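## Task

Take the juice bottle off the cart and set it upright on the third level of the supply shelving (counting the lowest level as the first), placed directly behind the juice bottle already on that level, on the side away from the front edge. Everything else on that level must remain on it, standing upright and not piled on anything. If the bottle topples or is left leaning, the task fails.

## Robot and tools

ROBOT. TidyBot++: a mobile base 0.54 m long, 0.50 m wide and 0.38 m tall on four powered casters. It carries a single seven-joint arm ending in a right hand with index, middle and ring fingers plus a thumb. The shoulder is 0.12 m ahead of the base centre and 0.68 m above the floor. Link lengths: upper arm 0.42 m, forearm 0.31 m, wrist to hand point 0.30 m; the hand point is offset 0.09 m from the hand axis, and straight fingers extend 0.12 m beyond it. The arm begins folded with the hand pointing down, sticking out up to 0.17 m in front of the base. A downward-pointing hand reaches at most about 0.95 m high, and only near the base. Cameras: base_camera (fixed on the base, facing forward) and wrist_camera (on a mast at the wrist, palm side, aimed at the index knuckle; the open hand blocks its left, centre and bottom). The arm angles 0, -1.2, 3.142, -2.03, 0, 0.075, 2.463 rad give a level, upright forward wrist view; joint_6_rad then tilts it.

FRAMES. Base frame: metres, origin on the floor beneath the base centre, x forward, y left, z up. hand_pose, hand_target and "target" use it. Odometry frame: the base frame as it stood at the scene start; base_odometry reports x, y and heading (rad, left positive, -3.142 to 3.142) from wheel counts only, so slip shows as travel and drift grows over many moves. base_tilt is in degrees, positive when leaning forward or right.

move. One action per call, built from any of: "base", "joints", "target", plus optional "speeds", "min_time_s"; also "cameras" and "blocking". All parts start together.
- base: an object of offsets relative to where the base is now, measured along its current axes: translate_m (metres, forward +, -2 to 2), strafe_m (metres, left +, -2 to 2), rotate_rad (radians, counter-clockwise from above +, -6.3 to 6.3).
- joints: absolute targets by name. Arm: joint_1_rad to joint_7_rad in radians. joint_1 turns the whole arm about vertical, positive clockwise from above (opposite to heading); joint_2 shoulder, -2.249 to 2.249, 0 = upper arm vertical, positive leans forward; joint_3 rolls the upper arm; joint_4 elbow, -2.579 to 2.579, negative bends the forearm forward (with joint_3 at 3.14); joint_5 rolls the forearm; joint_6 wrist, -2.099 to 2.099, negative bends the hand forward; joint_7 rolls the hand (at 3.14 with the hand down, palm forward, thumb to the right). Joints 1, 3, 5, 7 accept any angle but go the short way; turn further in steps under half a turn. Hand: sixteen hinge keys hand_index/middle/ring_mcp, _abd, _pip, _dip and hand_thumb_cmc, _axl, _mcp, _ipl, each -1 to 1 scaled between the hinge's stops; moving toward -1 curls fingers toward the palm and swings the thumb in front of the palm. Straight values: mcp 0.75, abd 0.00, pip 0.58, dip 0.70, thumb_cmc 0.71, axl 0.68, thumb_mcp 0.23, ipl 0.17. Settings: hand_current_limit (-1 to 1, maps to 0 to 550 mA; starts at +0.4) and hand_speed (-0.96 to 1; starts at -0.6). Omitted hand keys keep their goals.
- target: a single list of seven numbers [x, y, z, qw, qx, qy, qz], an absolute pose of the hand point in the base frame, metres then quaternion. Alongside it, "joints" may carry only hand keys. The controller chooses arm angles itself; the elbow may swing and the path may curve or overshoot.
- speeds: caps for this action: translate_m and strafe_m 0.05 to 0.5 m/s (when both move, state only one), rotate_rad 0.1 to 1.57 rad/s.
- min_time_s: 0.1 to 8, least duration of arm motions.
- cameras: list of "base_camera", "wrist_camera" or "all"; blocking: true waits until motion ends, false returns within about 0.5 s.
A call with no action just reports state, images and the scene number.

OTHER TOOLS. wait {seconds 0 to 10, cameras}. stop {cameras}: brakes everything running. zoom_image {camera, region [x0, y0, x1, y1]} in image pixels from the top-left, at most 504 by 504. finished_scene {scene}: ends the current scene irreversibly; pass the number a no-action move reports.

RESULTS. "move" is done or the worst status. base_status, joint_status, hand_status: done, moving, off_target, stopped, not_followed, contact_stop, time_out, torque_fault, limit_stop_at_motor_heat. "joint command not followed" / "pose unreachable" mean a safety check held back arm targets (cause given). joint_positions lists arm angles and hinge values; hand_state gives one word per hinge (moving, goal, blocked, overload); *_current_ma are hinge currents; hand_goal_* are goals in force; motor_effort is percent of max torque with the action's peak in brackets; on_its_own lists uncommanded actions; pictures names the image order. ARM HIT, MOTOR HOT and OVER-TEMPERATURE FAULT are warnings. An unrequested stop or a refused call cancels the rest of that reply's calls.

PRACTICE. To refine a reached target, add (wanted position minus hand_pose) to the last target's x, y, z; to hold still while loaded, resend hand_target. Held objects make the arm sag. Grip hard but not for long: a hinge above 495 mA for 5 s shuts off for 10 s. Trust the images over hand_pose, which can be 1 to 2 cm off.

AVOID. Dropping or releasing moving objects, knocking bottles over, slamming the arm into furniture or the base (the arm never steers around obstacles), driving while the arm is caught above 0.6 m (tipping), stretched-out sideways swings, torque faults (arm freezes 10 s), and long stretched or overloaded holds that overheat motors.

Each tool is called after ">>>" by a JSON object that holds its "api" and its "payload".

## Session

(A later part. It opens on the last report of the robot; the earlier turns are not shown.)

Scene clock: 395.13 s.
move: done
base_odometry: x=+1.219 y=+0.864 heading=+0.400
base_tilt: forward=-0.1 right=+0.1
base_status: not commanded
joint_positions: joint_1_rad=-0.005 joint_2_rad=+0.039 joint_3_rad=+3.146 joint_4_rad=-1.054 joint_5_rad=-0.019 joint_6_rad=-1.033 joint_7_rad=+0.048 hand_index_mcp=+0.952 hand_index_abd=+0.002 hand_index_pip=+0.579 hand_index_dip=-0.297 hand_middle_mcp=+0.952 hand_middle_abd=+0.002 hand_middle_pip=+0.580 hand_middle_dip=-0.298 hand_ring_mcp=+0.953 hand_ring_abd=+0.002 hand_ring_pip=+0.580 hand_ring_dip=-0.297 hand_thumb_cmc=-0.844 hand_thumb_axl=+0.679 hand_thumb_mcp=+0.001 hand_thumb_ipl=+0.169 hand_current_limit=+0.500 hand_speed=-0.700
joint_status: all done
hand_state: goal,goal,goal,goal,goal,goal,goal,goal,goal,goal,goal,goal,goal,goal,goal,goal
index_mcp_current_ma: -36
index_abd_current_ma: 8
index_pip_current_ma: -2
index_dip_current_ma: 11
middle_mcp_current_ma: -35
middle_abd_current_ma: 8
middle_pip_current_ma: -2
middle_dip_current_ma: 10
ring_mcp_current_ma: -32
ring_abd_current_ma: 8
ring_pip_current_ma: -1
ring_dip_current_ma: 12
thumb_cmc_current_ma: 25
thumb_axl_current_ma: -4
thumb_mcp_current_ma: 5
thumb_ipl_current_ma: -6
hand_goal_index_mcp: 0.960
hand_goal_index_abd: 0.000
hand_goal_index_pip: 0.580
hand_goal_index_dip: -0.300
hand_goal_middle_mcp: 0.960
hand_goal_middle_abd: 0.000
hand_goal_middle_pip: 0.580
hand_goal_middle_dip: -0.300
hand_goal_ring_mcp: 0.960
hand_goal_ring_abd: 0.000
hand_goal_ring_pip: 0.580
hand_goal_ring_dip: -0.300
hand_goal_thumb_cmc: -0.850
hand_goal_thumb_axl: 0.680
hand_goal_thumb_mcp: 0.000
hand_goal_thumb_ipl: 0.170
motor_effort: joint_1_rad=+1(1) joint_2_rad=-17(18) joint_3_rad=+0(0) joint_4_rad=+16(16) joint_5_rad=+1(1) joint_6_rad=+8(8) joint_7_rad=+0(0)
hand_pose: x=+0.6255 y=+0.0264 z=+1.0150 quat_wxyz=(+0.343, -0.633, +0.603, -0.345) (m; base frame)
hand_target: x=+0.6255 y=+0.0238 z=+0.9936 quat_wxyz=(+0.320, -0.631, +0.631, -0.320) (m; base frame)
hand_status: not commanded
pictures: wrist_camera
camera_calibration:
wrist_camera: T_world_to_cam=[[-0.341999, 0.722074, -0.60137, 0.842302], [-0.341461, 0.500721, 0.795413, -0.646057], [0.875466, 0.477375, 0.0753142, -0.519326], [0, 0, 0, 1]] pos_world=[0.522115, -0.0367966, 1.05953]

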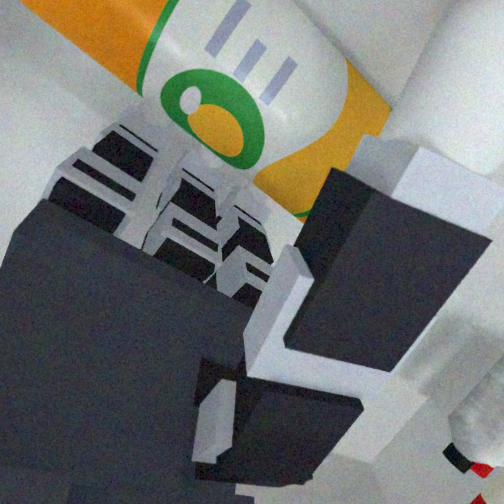

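>>> {"api": "move", "payload": {"joints": {"hand_index_pip": -0.02, "hand_middle_pip": -0.02, "hand_ring_pip": -0.02, "hand_speed": -0.8}, "cameras": ["wrist_camera"]}}

Scene clock: 396.60 s.
move: done
base_odometry: x=+1.219 y=+0.864 heading=+0.400
base_tilt: forward=-0.1 right=+0.1
base_status: not commanded
joint_positions: joint_1_rad=-0.005 joint_2_rad=+0.039 joint_3_rad=+3.146 joint_4_rad=-1.054 joint_5_rad=-0.019 joint_6_rad=-1.033 joint_7_rad=+0.048 hand_index_mcp=+0.952 hand_index_abd=+0.002 hand_index_pip=-0.018 hand_index_dip=-0.297 hand_middle_mcp=+0.952 hand_middle_abd=+0.002 hand_middle_pip=-0.018 hand_middle_dip=-0.298 hand_ring_mcp=+0.953 hand_ring_abd=+0.002 hand_ring_pip=-0.018 hand_ring_dip=-0.297 hand_thumb_cmc=-0.844 hand_thumb_axl=+0.679 hand_thumb_mcp=+0.001 hand_thumb_ipl=+0.169 hand_current_limit=+0.500 hand_speed=-0.800
joint_status: all done
hand_state: goal,goal,goal,goal,goal,goal,goal,goal,goal,goal,goal,goal,goal,goal,goal,goal
index_mcp_current_ma: -36
index_abd_current_ma: 8
index_pip_current_ma: 7
index_dip_current_ma: 11
middle_mcp_current_ma: -35
middle_abd_current_ma: 8
middle_pip_current_ma: 6
middle_dip_current_ma: 10
ring_mcp_current_ma: -32
ring_abd_current_ma: 8
ring_pip_current_ma: 7
ring_dip_current_ma: 12
thumb_cmc_current_ma: 25
thumb_axl_current_ma: -4
thumb_mcp_current_ma: 5
thumb_ipl_current_ma: -6
hand_goal_index_mcp: 0.960
hand_goal_index_abd: 0.000
hand_goal_index_pip: -0.020
hand_goal_index_dip: -0.300
hand_goal_middle_mcp: 0.960
hand_goal_middle_abd: 0.000
hand_goal_middle_pip: -0.020
hand_goal_middle_dip: -0.300
hand_goal_ring_mcp: 0.960
hand_goal_ring_abd: 0.000
hand_goal_ring_pip: -0.020
hand_goal_ring_dip: -0.300
hand_goal_thumb_cmc: -0.850
hand_goal_thumb_axl: 0.680
hand_goal_thumb_mcp: 0.000
hand_goal_thumb_ipl: 0.170
motor_effort: joint_1_rad=+1(1) joint_2_rad=-17(18) joint_3_rad=+0(1) joint_4_rad=+16(16) joint_5_rad=+1(1) joint_6_rad=+8(8) joint_7_rad=+0(1)
hand_pose: x=+0.6255 y=+0.0264 z=+1.0150 quat_wxyz=(+0.343, -0.633, +0.603, -0.345) (m; base frame)
hand_target: x=+0.6255 y=+0.0238 z=+0.9936 quat_wxyz=(+0.320, -0.631, +0.631, -0.320) (m; base frame)
hand_status: not commanded
pictures: wrist_camera
camera_calibration:
wrist_camera: T_world_to_cam=[[-0.341999, 0.722074, -0.60137, 0.842302], [-0.341461, 0.500721, 0.795413, -0.646057], [0.875466, 0.477375, 0.0753142, -0.519326], [0, 0, 0, 1]] pos_world=[0.522115, -0.0367966, 1.05953]

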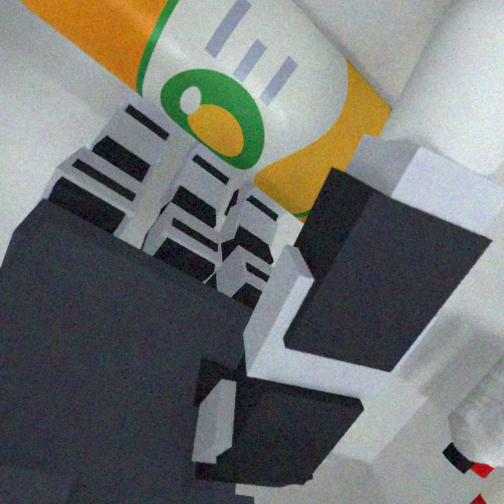

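>>> {"api": "move", "payload": {"joints": {"hand_thumb_mcp": -0.3, "hand_speed": -0.8}, "cameras": ["wrist_camera"]}}

Scene clock: 397.77 s.
move: done
base_odometry: x=+1.219 y=+0.864 heading=+0.400
base_tilt: forward=-0.1 right=+0.2
base_status: not commanded
joint_positions: joint_1_rad=-0.005 joint_2_rad=+0.040 joint_3_rad=+3.146 joint_4_rad=-1.054 joint_5_rad=-0.019 joint_6_rad=-1.033 joint_7_rad=+0.048 hand_index_mcp=+0.952 hand_index_abd=+0.002 hand_index_pip=-0.018 hand_index_dip=-0.297 hand_middle_mcp=+0.952 hand_middle_abd=+0.002 hand_middle_pip=-0.018 hand_middle_dip=-0.298 hand_ring_mcp=+0.953 hand_ring_abd=+0.002 hand_ring_pip=-0.018 hand_ring_dip=-0.297 hand_thumb_cmc=-0.844 hand_thumb_axl=+0.679 hand_thumb_mcp=-0.296 hand_thumb_ipl=+0.170 hand_current_limit=+0.500 hand_speed=-0.800
joint_status: all done
hand_state: goal,goal,goal,goal,goal,goal,goal,goal,goal,goal,goal,goal,goal,goal,goal,goal
index_mcp_current_ma: -36
index_abd_current_ma: 8
index_pip_current_ma: 7
index_dip_current_ma: 11
middle_mcp_current_ma: -35
middle_abd_current_ma: 8
middle_pip_current_ma: 6
middle_dip_current_ma: 10
ring_mcp_current_ma: -32
ring_abd_current_ma: 8
ring_pip_current_ma: 7
ring_dip_current_ma: 12
thumb_cmc_current_ma: 23
thumb_axl_current_ma: -4
thumb_mcp_current_ma: 23
thumb_ipl_current_ma: 1
hand_goal_index_mcp: 0.960
hand_goal_index_abd: 0.000
hand_goal_index_pip: -0.020
hand_goal_index_dip: -0.300
hand_goal_middle_mcp: 0.960
hand_goal_middle_abd: 0.000
hand_goal_middle_pip: -0.020
hand_goal_middle_dip: -0.300
hand_goal_ring_mcp: 0.960
hand_goal_ring_abd: 0.000
hand_goal_ring_pip: -0.020
hand_goal_ring_dip: -0.300
hand_goal_thumb_cmc: -0.850
hand_goal_thumb_axl: 0.680
hand_goal_thumb_mcp: -0.300
hand_goal_thumb_ipl: 0.170
motor_effort: joint_1_rad=+1(1) joint_2_rad=-17(18) joint_3_rad=+0(0) joint_4_rad=+16(16) joint_5_rad=+1(1) joint_6_rad=+8(8) joint_7_rad=+0(1)
hand_pose: x=+0.6255 y=+0.0264 z=+1.0150 quat_wxyz=(+0.343, -0.633, +0.603, -0.345) (m; base frame)
hand_target: x=+0.6255 y=+0.0238 z=+0.9936 quat_wxyz=(+0.320, -0.631, +0.631, -0.320) (m; base frame)
hand_status: not commanded
pictures: wrist_camera
camera_calibration:
wrist_camera: T_world_to_cam=[[-0.342011, 0.722091, -0.601343, 0.84228], [-0.34145, 0.500697, 0.795434, -0.646086], [0.875466, 0.477375, 0.0753142, -0.519326], [0, 0, 0, 1]] pos_world=[0.522115, -0.0367967, 1.05953]

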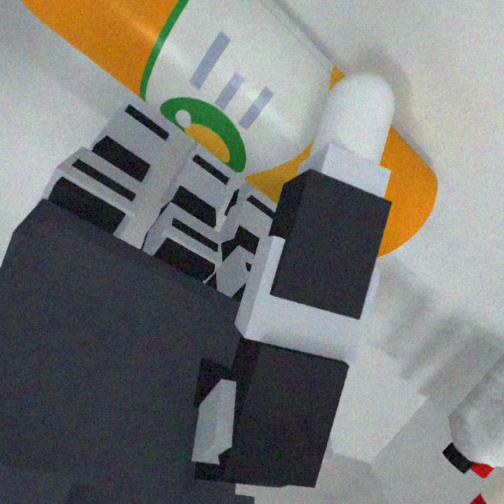

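>>> {"api": "zoom_image", "payload": {"camera": "wrist_camera", "region": [90, 0, 504, 300]}}

Scaled by 1.217.

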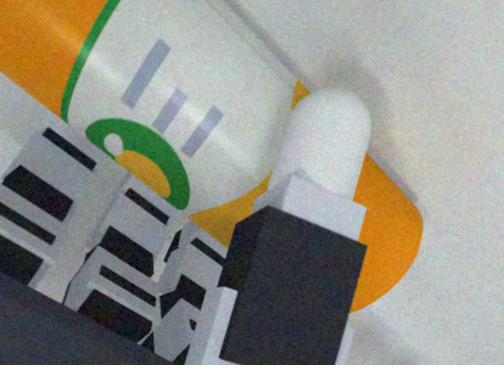

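>>> {"api": "move", "payload": {"joints": {"hand_index_pip": -0.15, "hand_middle_pip": -0.15, "hand_ring_pip": -0.15, "hand_thumb_cmc": -0.9, "hand_speed": -0.8}, "cameras": ["wrist_camera"]}}

Scene clock: 399.13 s.
move: done
base_odometry: x=+1.219 y=+0.864 heading=+0.400
base_tilt: forward=-0.1 right=+0.1
base_status: not commanded
joint_positions: joint_1_rad=-0.005 joint_2_rad=+0.040 joint_3_rad=+3.146 joint_4_rad=-1.054 joint_5_rad=-0.019 joint_6_rad=-1.033 joint_7_rad=+0.048 hand_index_mcp=+0.952 hand_index_abd=+0.002 hand_index_pip=-0.148 hand_index_dip=-0.297 hand_middle_mcp=+0.952 hand_middle_abd=+0.002 hand_middle_pip=-0.148 hand_middle_dip=-0.298 hand_ring_mcp=+0.954 hand_ring_abd=+0.002 hand_ring_pip=-0.148 hand_ring_dip=-0.297 hand_thumb_cmc=-0.892 hand_thumb_axl=+0.680 hand_thumb_mcp=-0.296 hand_thumb_ipl=+0.172 hand_current_limit=+0.500 hand_speed=-0.800
joint_status: all done
hand_state: goal,goal,goal,goal,goal,goal,goal,goal,goal,goal,goal,goal,goal,goal,goal,goal
index_mcp_current_ma: -36
index_abd_current_ma: 8
index_pip_current_ma: 8
index_dip_current_ma: 11
middle_mcp_current_ma: -35
middle_abd_current_ma: 8
middle_pip_current_ma: 8
middle_dip_current_ma: 10
ring_mcp_current_ma: -24
ring_abd_current_ma: 8
ring_pip_current_ma: 9
ring_dip_current_ma: 12
thumb_cmc_current_ma: 33
thumb_axl_current_ma: 1
thumb_mcp_current_ma: 22
thumb_ipl_current_ma: 10
hand_goal_index_mcp: 0.960
hand_goal_index_abd: 0.000
hand_goal_index_pip: -0.150
hand_goal_index_dip: -0.300
hand_goal_middle_mcp: 0.960
hand_goal_middle_abd: 0.000
hand_goal_middle_pip: -0.150
hand_goal_middle_dip: -0.300
hand_goal_ring_mcp: 0.960
hand_goal_ring_abd: 0.000
hand_goal_ring_pip: -0.150
hand_goal_ring_dip: -0.300
hand_goal_thumb_cmc: -0.900
hand_goal_thumb_axl: 0.680
hand_goal_thumb_mcp: -0.300
hand_goal_thumb_ipl: 0.170
motor_effort: joint_1_rad=+0(1) joint_2_rad=-17(18) joint_3_rad=+0(0) joint_4_rad=+16(16) joint_5_rad=+1(1) joint_6_rad=+8(9) joint_7_rad=+0(0)
hand_pose: x=+0.6255 y=+0.0264 z=+1.0149 quat_wxyz=(+0.342, -0.633, +0.603, -0.345) (m; base frame)
hand_target: x=+0.6255 y=+0.0238 z=+0.9936 quat_wxyz=(+0.320, -0.631, +0.631, -0.320) (m; base frame)
hand_status: not commanded
pictures: wrist_camera
camera_calibration:
wrist_camera: T_world_to_cam=[[-0.342128, 0.722051, -0.601325, 0.842259], [-0.341299, 0.500748, 0.795466, -0.646116], [0.875479, 0.477383, 0.0751154, -0.519114], [0, 0, 0, 1]] pos_world=[0.522115, -0.0367965, 1.05943]

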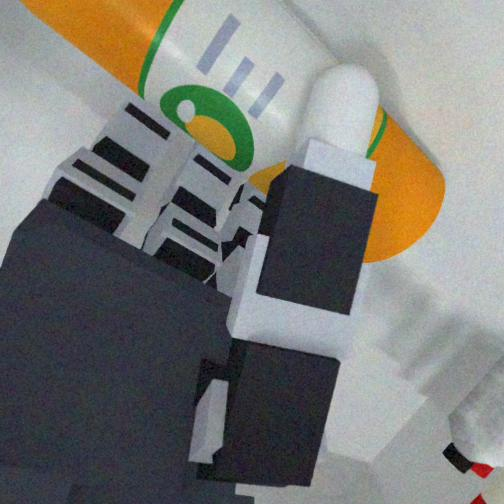

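>>> {"api": "move", "payload": {"joints": {"hand_index_pip": -0.35, "hand_middle_pip": -0.35, "hand_ring_pip": -0.35, "hand_thumb_mcp": -0.45, "hand_speed": -0.85}, "cameras": ["wrist_camera"]}}

Scene clock: 400.10 s.
move: off_target
base_odometry: x=+1.219 y=+0.864 heading=+0.400
base_tilt: forward=-0.1 right=+0.1
base_status: not commanded
joint_positions: joint_1_rad=-0.005 joint_2_rad=+0.041 joint_3_rad=+3.146 joint_4_rad=-1.054 joint_5_rad=-0.019 joint_6_rad=-1.033 joint_7_rad=+0.048 hand_index_mcp=+0.958 hand_index_abd=+0.002 hand_index_pip=-0.336 hand_index_dip=-0.297 hand_middle_mcp=+0.972 hand_middle_abd=+0.002 hand_middle_pip=-0.312 hand_middle_dip=-0.297 hand_ring_mcp=+0.980 hand_ring_abd=+0.002 hand_ring_pip=-0.283 hand_ring_dip=-0.290 hand_thumb_cmc=-0.876 hand_thumb_axl=+0.695 hand_thumb_mcp=-0.318 hand_thumb_ipl=+0.197 hand_current_limit=+0.500 hand_speed=-0.850
joint_status: hand_middle_pip off_target (ended at -0.312, target -0.350); hand_ring_pip off_target (ended at -0.283, target -0.350); hand_thumb_mcp off_target (ended at -0.318, target -0.450); the others done
hand_state: goal,goal,goal,goal,goal,goal,blocked,goal,blocked,goal,blocked,goal,blocked,goal,blocked,blocked
index_mcp_current_ma: -9
index_abd_current_ma: 8
index_pip_current_ma: 62
index_dip_current_ma: 11
middle_mcp_current_ma: 55
middle_abd_current_ma: 8
middle_pip_current_ma: 171
middle_dip_current_ma: 11
ring_mcp_current_ma: 94
ring_abd_current_ma: 8
ring_pip_current_ma: 313
ring_dip_current_ma: 44
thumb_cmc_current_ma: 108
thumb_axl_current_ma: 82
thumb_mcp_current_ma: 413
thumb_ipl_current_ma: 165
hand_goal_index_mcp: 0.960
hand_goal_index_abd: 0.000
hand_goal_index_pip: -0.350
hand_goal_index_dip: -0.300
hand_goal_middle_mcp: 0.960
hand_goal_middle_abd: 0.000
hand_goal_middle_pip: -0.350
hand_goal_middle_dip: -0.300
hand_goal_ring_mcp: 0.960
hand_goal_ring_abd: 0.000
hand_goal_ring_pip: -0.350
hand_goal_ring_dip: -0.300
hand_goal_thumb_cmc: -0.900
hand_goal_thumb_axl: 0.680
hand_goal_thumb_mcp: -0.450
hand_goal_thumb_ipl: 0.170
motor_effort: joint_1_rad=+0(1) joint_2_rad=-18(18) joint_3_rad=-1(1) joint_4_rad=+15(16) joint_5_rad=-1(1) joint_6_rad=+8(9) joint_7_rad=-1(1)
hand_pose: x=+0.6260 y=+0.0264 z=+1.0139 quat_wxyz=(+0.342, -0.633, +0.603, -0.344) (m; base frame)
hand_target: x=+0.6255 y=+0.0238 z=+0.9936 quat_wxyz=(+0.320, -0.631, +0.631, -0.320) (m; base frame)
hand_status: not commanded
pictures: wrist_camera
camera_calibration:
wrist_camera: T_world_to_cam=[[-0.343446, 0.722079, -0.600538, 0.841893], [-0.339548, 0.500713, 0.796237, -0.647073], [0.875644, 0.477376, 0.0732125, -0.517662], [0, 0, 0, 1]] pos_world=[0.52272, -0.0367966, 1.05871]

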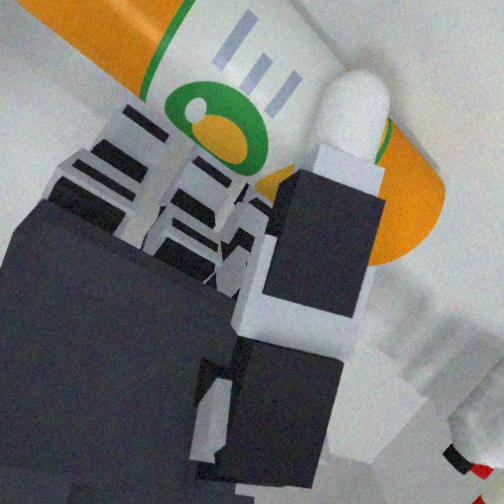

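>>> {"api": "move", "payload": {"joints": {"hand_index_pip": -0.5, "hand_middle_pip": -0.5, "hand_ring_pip": -0.42, "hand_thumb_mcp": -0.5, "hand_thumb_ipl": 0.1, "hand_speed": -0.85}, "cameras": ["wrist_camera"]}}

Scene clock: 401.03 s.
move: off_target
base_odometry: x=+1.219 y=+0.864 heading=+0.400
base_tilt: forward=-0.1 right=+0.1
base_status: not commanded
joint_positions: joint_1_rad=-0.005 joint_2_rad=+0.044 joint_3_rad=+3.146 joint_4_rad=-1.054 joint_5_rad=-0.019 joint_6_rad=-1.033 joint_7_rad=+0.048 hand_index_mcp=+0.966 hand_index_abd=+0.002 hand_index_pip=-0.460 hand_index_dip=-0.294 hand_middle_mcp=+0.983 hand_middle_abd=+0.002 hand_middle_pip=-0.441 hand_middle_dip=-0.294 hand_ring_mcp=+0.986 hand_ring_abd=+0.002 hand_ring_pip=-0.393 hand_ring_dip=-0.302 hand_thumb_cmc=-0.863 hand_thumb_axl=+0.702 hand_thumb_mcp=-0.277 hand_thumb_ipl=+0.197 hand_current_limit=+0.500 hand_speed=-0.850
joint_status: hand_index_pip off_target (ended at -0.460, target -0.500); hand_middle_pip off_target (ended at -0.441, target -0.500); hand_ring_pip off_target (ended at -0.393, target -0.420); hand_thumb_mcp off_target (ended at -0.277, target -0.500); hand_thumb_ipl off_target (ended at +0.197, target +0.100); the others done
hand_state: goal,goal,blocked,goal,blocked,goal,blocked,goal,blocked,goal,blocked,goal,blocked,blocked,blocked,blocked
index_mcp_current_ma: 26
index_abd_current_ma: 8
index_pip_current_ma: 180
index_dip_current_ma: 26
middle_mcp_current_ma: 106
middle_abd_current_ma: 8
middle_pip_current_ma: 274
middle_dip_current_ma: 26
ring_mcp_current_ma: 125
ring_abd_current_ma: 8
ring_pip_current_ma: 119
ring_dip_current_ma: -6
thumb_cmc_current_ma: 170
thumb_axl_current_ma: 118
thumb_mcp_current_ma: 412
thumb_ipl_current_ma: 412
hand_goal_index_mcp: 0.960
hand_goal_index_abd: 0.000
hand_goal_index_pip: -0.500
hand_goal_index_dip: -0.300
hand_goal_middle_mcp: 0.960
hand_goal_middle_abd: 0.000
hand_goal_middle_pip: -0.500
hand_goal_middle_dip: -0.300
hand_goal_ring_mcp: 0.960
hand_goal_ring_abd: 0.000
hand_goal_ring_pip: -0.420
hand_goal_ring_dip: -0.300
hand_goal_thumb_cmc: -0.900
hand_goal_thumb_axl: 0.680
hand_goal_thumb_mcp: -0.500
hand_goal_thumb_ipl: 0.100
motor_effort: joint_1_rad=+1(1) joint_2_rad=-18(19) joint_3_rad=+0(1) joint_4_rad=+16(16) joint_5_rad=+0(1) joint_6_rad=+7(8) joint_7_rad=+0(1)
hand_pose: x=+0.6270 y=+0.0264 z=+1.0124 quat_wxyz=(+0.341, -0.634, +0.604, -0.343) (m; base frame)
hand_target: x=+0.6255 y=+0.0238 z=+0.9936 quat_wxyz=(+0.320, -0.631, +0.631, -0.320) (m; base frame)
hand_status: not commanded
pictures: wrist_camera
camera_calibration:
wrist_camera: T_world_to_cam=[[-0.345228, 0.722053, -0.599547, 0.841423], [-0.337207, 0.500734, 0.797218, -0.647987], [0.875848, 0.477394, 0.0706134, -0.515899], [0, 0, 0, 1]] pos_world=[0.523826, -0.0367964, 1.05749]

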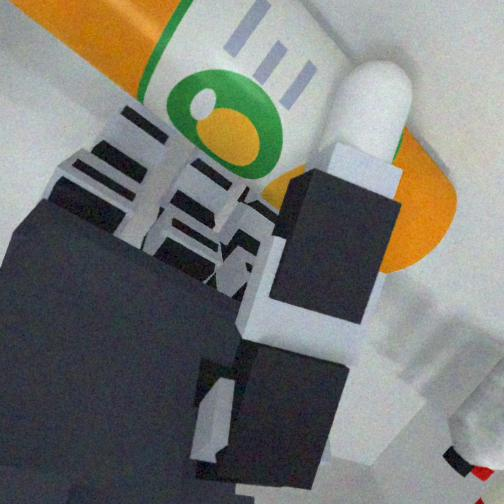

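>>> {"api": "move", "payload": {"joints": {"joint_2_rad": 0.0}, "min_time_s": 1.5, "cameras": ["wrist_camera"]}}

Scene clock: 404.50 s.
move: done
base_odometry: x=+1.219 y=+0.864 heading=+0.400
base_tilt: forward=-0.1 right=+0.1
base_status: not commanded
joint_positions: joint_1_rad=-0.005 joint_2_rad=+0.044 joint_3_rad=+3.146 joint_4_rad=-1.054 joint_5_rad=-0.019 joint_6_rad=-1.033 joint_7_rad=+0.048 hand_index_mcp=+0.966 hand_index_abd=+0.002 hand_index_pip=-0.460 hand_index_dip=-0.294 hand_middle_mcp=+0.983 hand_middle_abd=+0.002 hand_middle_pip=-0.441 hand_middle_dip=-0.293 hand_ring_mcp=+0.986 hand_ring_abd=+0.002 hand_ring_pip=-0.393 hand_ring_dip=-0.302 hand_thumb_cmc=-0.863 hand_thumb_axl=+0.702 hand_thumb_mcp=-0.277 hand_thumb_ipl=+0.197 hand_current_limit=+0.500 hand_speed=-0.850
joint_status: all done
hand_state: goal,goal,blocked,goal,blocked,goal,blocked,goal,blocked,goal,blocked,goal,blocked,blocked,blocked,blocked
index_mcp_current_ma: 26
index_abd_current_ma: 8
index_pip_current_ma: 179
index_dip_current_ma: 27
middle_mcp_current_ma: 106
middle_abd_current_ma: 8
middle_pip_current_ma: 274
middle_dip_current_ma: 28
ring_mcp_current_ma: 125
ring_abd_current_ma: 8
ring_pip_current_ma: 119
ring_dip_current_ma: -6
thumb_cmc_current_ma: 170
thumb_axl_current_ma: 118
thumb_mcp_current_ma: 412
thumb_ipl_current_ma: 413
hand_goal_index_mcp: 0.960
hand_goal_index_abd: 0.000
hand_goal_index_pip: -0.500
hand_goal_index_dip: -0.300
hand_goal_middle_mcp: 0.960
hand_goal_middle_abd: 0.000
hand_goal_middle_pip: -0.500
hand_goal_middle_dip: -0.300
hand_goal_ring_mcp: 0.960
hand_goal_ring_abd: 0.000
hand_goal_ring_pip: -0.420
hand_goal_ring_dip: -0.300
hand_goal_thumb_cmc: -0.900
hand_goal_thumb_axl: 0.680
hand_goal_thumb_mcp: -0.500
hand_goal_thumb_ipl: 0.100
motor_effort: joint_1_rad=+1(1) joint_2_rad=-19(20) joint_3_rad=+0(0) joint_4_rad=+16(17) joint_5_rad=+0(1) joint_6_rad=+8(8) joint_7_rad=+0(1)
hand_pose: x=+0.6269 y=+0.0264 z=+1.0126 quat_wxyz=(+0.341, -0.634, +0.604, -0.344) (m; base frame)
hand_target: x=+0.6007 y=+0.0238 z=+1.0307 quat_wxyz=(+0.343, -0.618, +0.618, -0.343) (m; base frame)
hand_status: not commanded
pictures: wrist_camera
camera_calibration:
wrist_camera: T_world_to_cam=[[-0.34508, 0.722047, -0.59964, 0.84147], [-0.33739, 0.500751, 0.797131, -0.647913], [0.875836, 0.477386, 0.0708123, -0.516022], [0, 0, 0, 1]] pos_world=[0.523726, -0.0367965, 1.05759]

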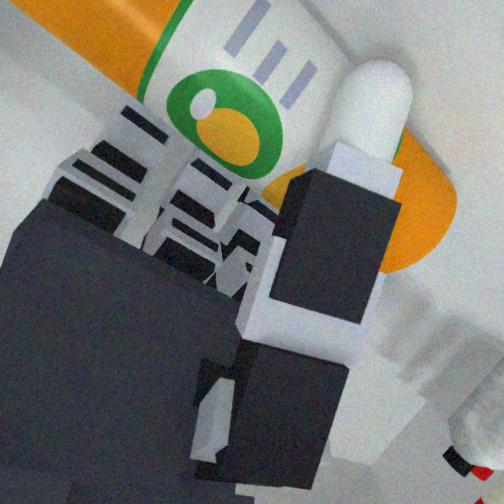

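>>> {"api": "move", "payload": {"joints": {"joint_2_rad": -0.04}, "min_time_s": 1.5, "cameras": ["wrist_camera"]}}

Scene clock: 406.50 s.
move: done
base_odometry: x=+1.219 y=+0.864 heading=+0.400
base_tilt: forward=-0.1 right=+0.2
base_status: not commanded
joint_positions: joint_1_rad=-0.005 joint_2_rad=+0.019 joint_3_rad=+3.146 joint_4_rad=-1.054 joint_5_rad=-0.019 joint_6_rad=-1.037 joint_7_rad=+0.048 hand_index_mcp=+0.966 hand_index_abd=+0.002 hand_index_pip=-0.471 hand_index_dip=-0.294 hand_middle_mcp=+0.983 hand_middle_abd=+0.002 hand_middle_pip=-0.447 hand_middle_dip=-0.290 hand_ring_mcp=+0.976 hand_ring_abd=+0.002 hand_ring_pip=-0.393 hand_ring_dip=-0.289 hand_thumb_cmc=-0.863 hand_thumb_axl=+0.702 hand_thumb_mcp=-0.274 hand_thumb_ipl=+0.197 hand_current_limit=+0.500 hand_speed=-0.850
joint_status: all done
hand_state: goal,goal,blocked,goal,blocked,goal,blocked,goal,goal,goal,blocked,goal,blocked,blocked,blocked,blocked
index_mcp_current_ma: 28
index_abd_current_ma: 8
index_pip_current_ma: 129
index_dip_current_ma: 27
middle_mcp_current_ma: 106
middle_abd_current_ma: 8
middle_pip_current_ma: 239
middle_dip_current_ma: 44
ring_mcp_current_ma: 77
ring_abd_current_ma: 8
ring_pip_current_ma: 119
ring_dip_current_ma: 46
thumb_cmc_current_ma: 170
thumb_axl_current_ma: 118
thumb_mcp_current_ma: 413
thumb_ipl_current_ma: 412
hand_goal_index_mcp: 0.960
hand_goal_index_abd: 0.000
hand_goal_index_pip: -0.500
hand_goal_index_dip: -0.300
hand_goal_middle_mcp: 0.960
hand_goal_middle_abd: 0.000
hand_goal_middle_pip: -0.500
hand_goal_middle_dip: -0.300
hand_goal_ring_mcp: 0.960
hand_goal_ring_abd: 0.000
hand_goal_ring_pip: -0.420
hand_goal_ring_dip: -0.300
hand_goal_thumb_cmc: -0.900
hand_goal_thumb_axl: 0.680
hand_goal_thumb_mcp: -0.500
hand_goal_thumb_ipl: 0.100
motor_effort: joint_1_rad=+1(1) joint_2_rad=-19(22) joint_3_rad=+0(0) joint_4_rad=+19(19) joint_5_rad=+1(1) joint_6_rad=+11(11) joint_7_rad=+0(1)
hand_pose: x=+0.6173 y=+0.0264 z=+1.0245 quat_wxyz=(+0.348, -0.630, +0.600, -0.350) (m; base frame)
hand_target: x=+0.5864 y=+0.0238 z=+1.0497 quat_wxyz=(+0.355, -0.611, +0.611, -0.356) (m; base frame)
hand_status: not commanded
pictures: wrist_camera
camera_calibration:
wrist_camera: T_world_to_cam=[[-0.332151, 0.722552, -0.606295, 0.844113], [-0.354029, 0.500291, 0.790172, -0.643221], [0.874265, 0.477102, 0.0896323, -0.526759], [0, 0, 0, 1]] pos_world=[0.51318, -0.0367999, 1.06725]

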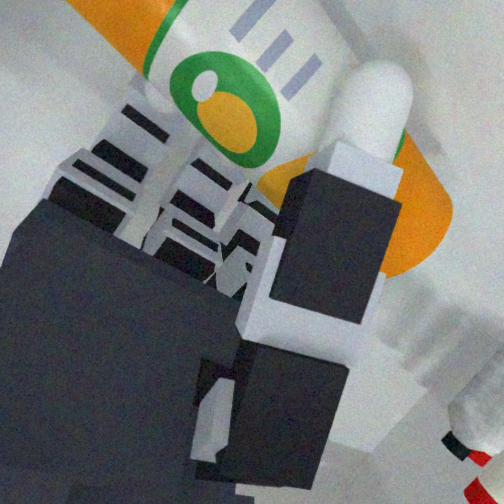

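>>> {"api": "move", "payload": {"base": {"strafe_m": 0.055}, "speeds": {"strafe_m": 0.1}, "cameras": ["wrist_camera"]}}

Scene clock: 408.90 s.
move: done
base_odometry: x=+1.197 y=+0.915 heading=+0.400
base_tilt: forward=-0.1 right=+0.1
base_status: done
joint_positions: joint_1_rad=-0.005 joint_2_rad=+0.016 joint_3_rad=+3.144 joint_4_rad=-1.054 joint_5_rad=-0.019 joint_6_rad=-1.038 joint_7_rad=+0.047 hand_index_mcp=+0.967 hand_index_abd=+0.002 hand_index_pip=-0.471 hand_index_dip=-0.294 hand_middle_mcp=+0.983 hand_middle_abd=+0.002 hand_middle_pip=-0.450 hand_middle_dip=-0.290 hand_ring_mcp=+0.973 hand_ring_abd=+0.002 hand_ring_pip=-0.393 hand_ring_dip=-0.289 hand_thumb_cmc=-0.863 hand_thumb_axl=+0.702 hand_thumb_mcp=-0.274 hand_thumb_ipl=+0.197 hand_current_limit=+0.500 hand_speed=-0.850
joint_status: not commanded
hand_state: goal,goal,blocked,goal,blocked,goal,blocked,goal,goal,goal,blocked,goal,blocked,blocked,blocked,blocked
index_mcp_current_ma: 32
index_abd_current_ma: 8
index_pip_current_ma: 129
index_dip_current_ma: 27
middle_mcp_current_ma: 106
middle_abd_current_ma: 8
middle_pip_current_ma: 231
middle_dip_current_ma: 44
ring_mcp_current_ma: 57
ring_abd_current_ma: 8
ring_pip_current_ma: 119
ring_dip_current_ma: 46
thumb_cmc_current_ma: 170
thumb_axl_current_ma: 118
thumb_mcp_current_ma: 413
thumb_ipl_current_ma: 413
hand_goal_index_mcp: 0.960
hand_goal_index_abd: 0.000
hand_goal_index_pip: -0.500
hand_goal_index_dip: -0.300
hand_goal_middle_mcp: 0.960
hand_goal_middle_abd: 0.000
hand_goal_middle_pip: -0.500
hand_goal_middle_dip: -0.300
hand_goal_ring_mcp: 0.960
hand_goal_ring_abd: 0.000
hand_goal_ring_pip: -0.420
hand_goal_ring_dip: -0.300
hand_goal_thumb_cmc: -0.900
hand_goal_thumb_axl: 0.680
hand_goal_thumb_mcp: -0.500
hand_goal_thumb_ipl: 0.100
motor_effort: joint_1_rad=+0(2) joint_2_rad=-19(20) joint_3_rad=+0(2) joint_4_rad=+19(19) joint_5_rad=+1(2) joint_6_rad=+11(11) joint_7_rad=+0(0)
hand_pose: x=+0.6165 y=+0.0273 z=+1.0255 quat_wxyz=(+0.348, -0.630, +0.599, -0.350) (m; base frame)
hand_target: x=+0.5864 y=+0.0238 z=+1.0497 quat_wxyz=(+0.355, -0.611, +0.611, -0.356) (m; base frame)
hand_status: not commanded
pictures: wrist_camera
camera_calibration:
wrist_camera: T_world_to_cam=[[-0.332156, 0.721815, -0.60717, 0.844793], [-0.356445, 0.499926, 0.789317, -0.642448], [0.873281, 0.478599, 0.0912337, -0.527626], [0, 0, 0, 1]] pos_world=[0.512372, -0.0360867, 1.06817]

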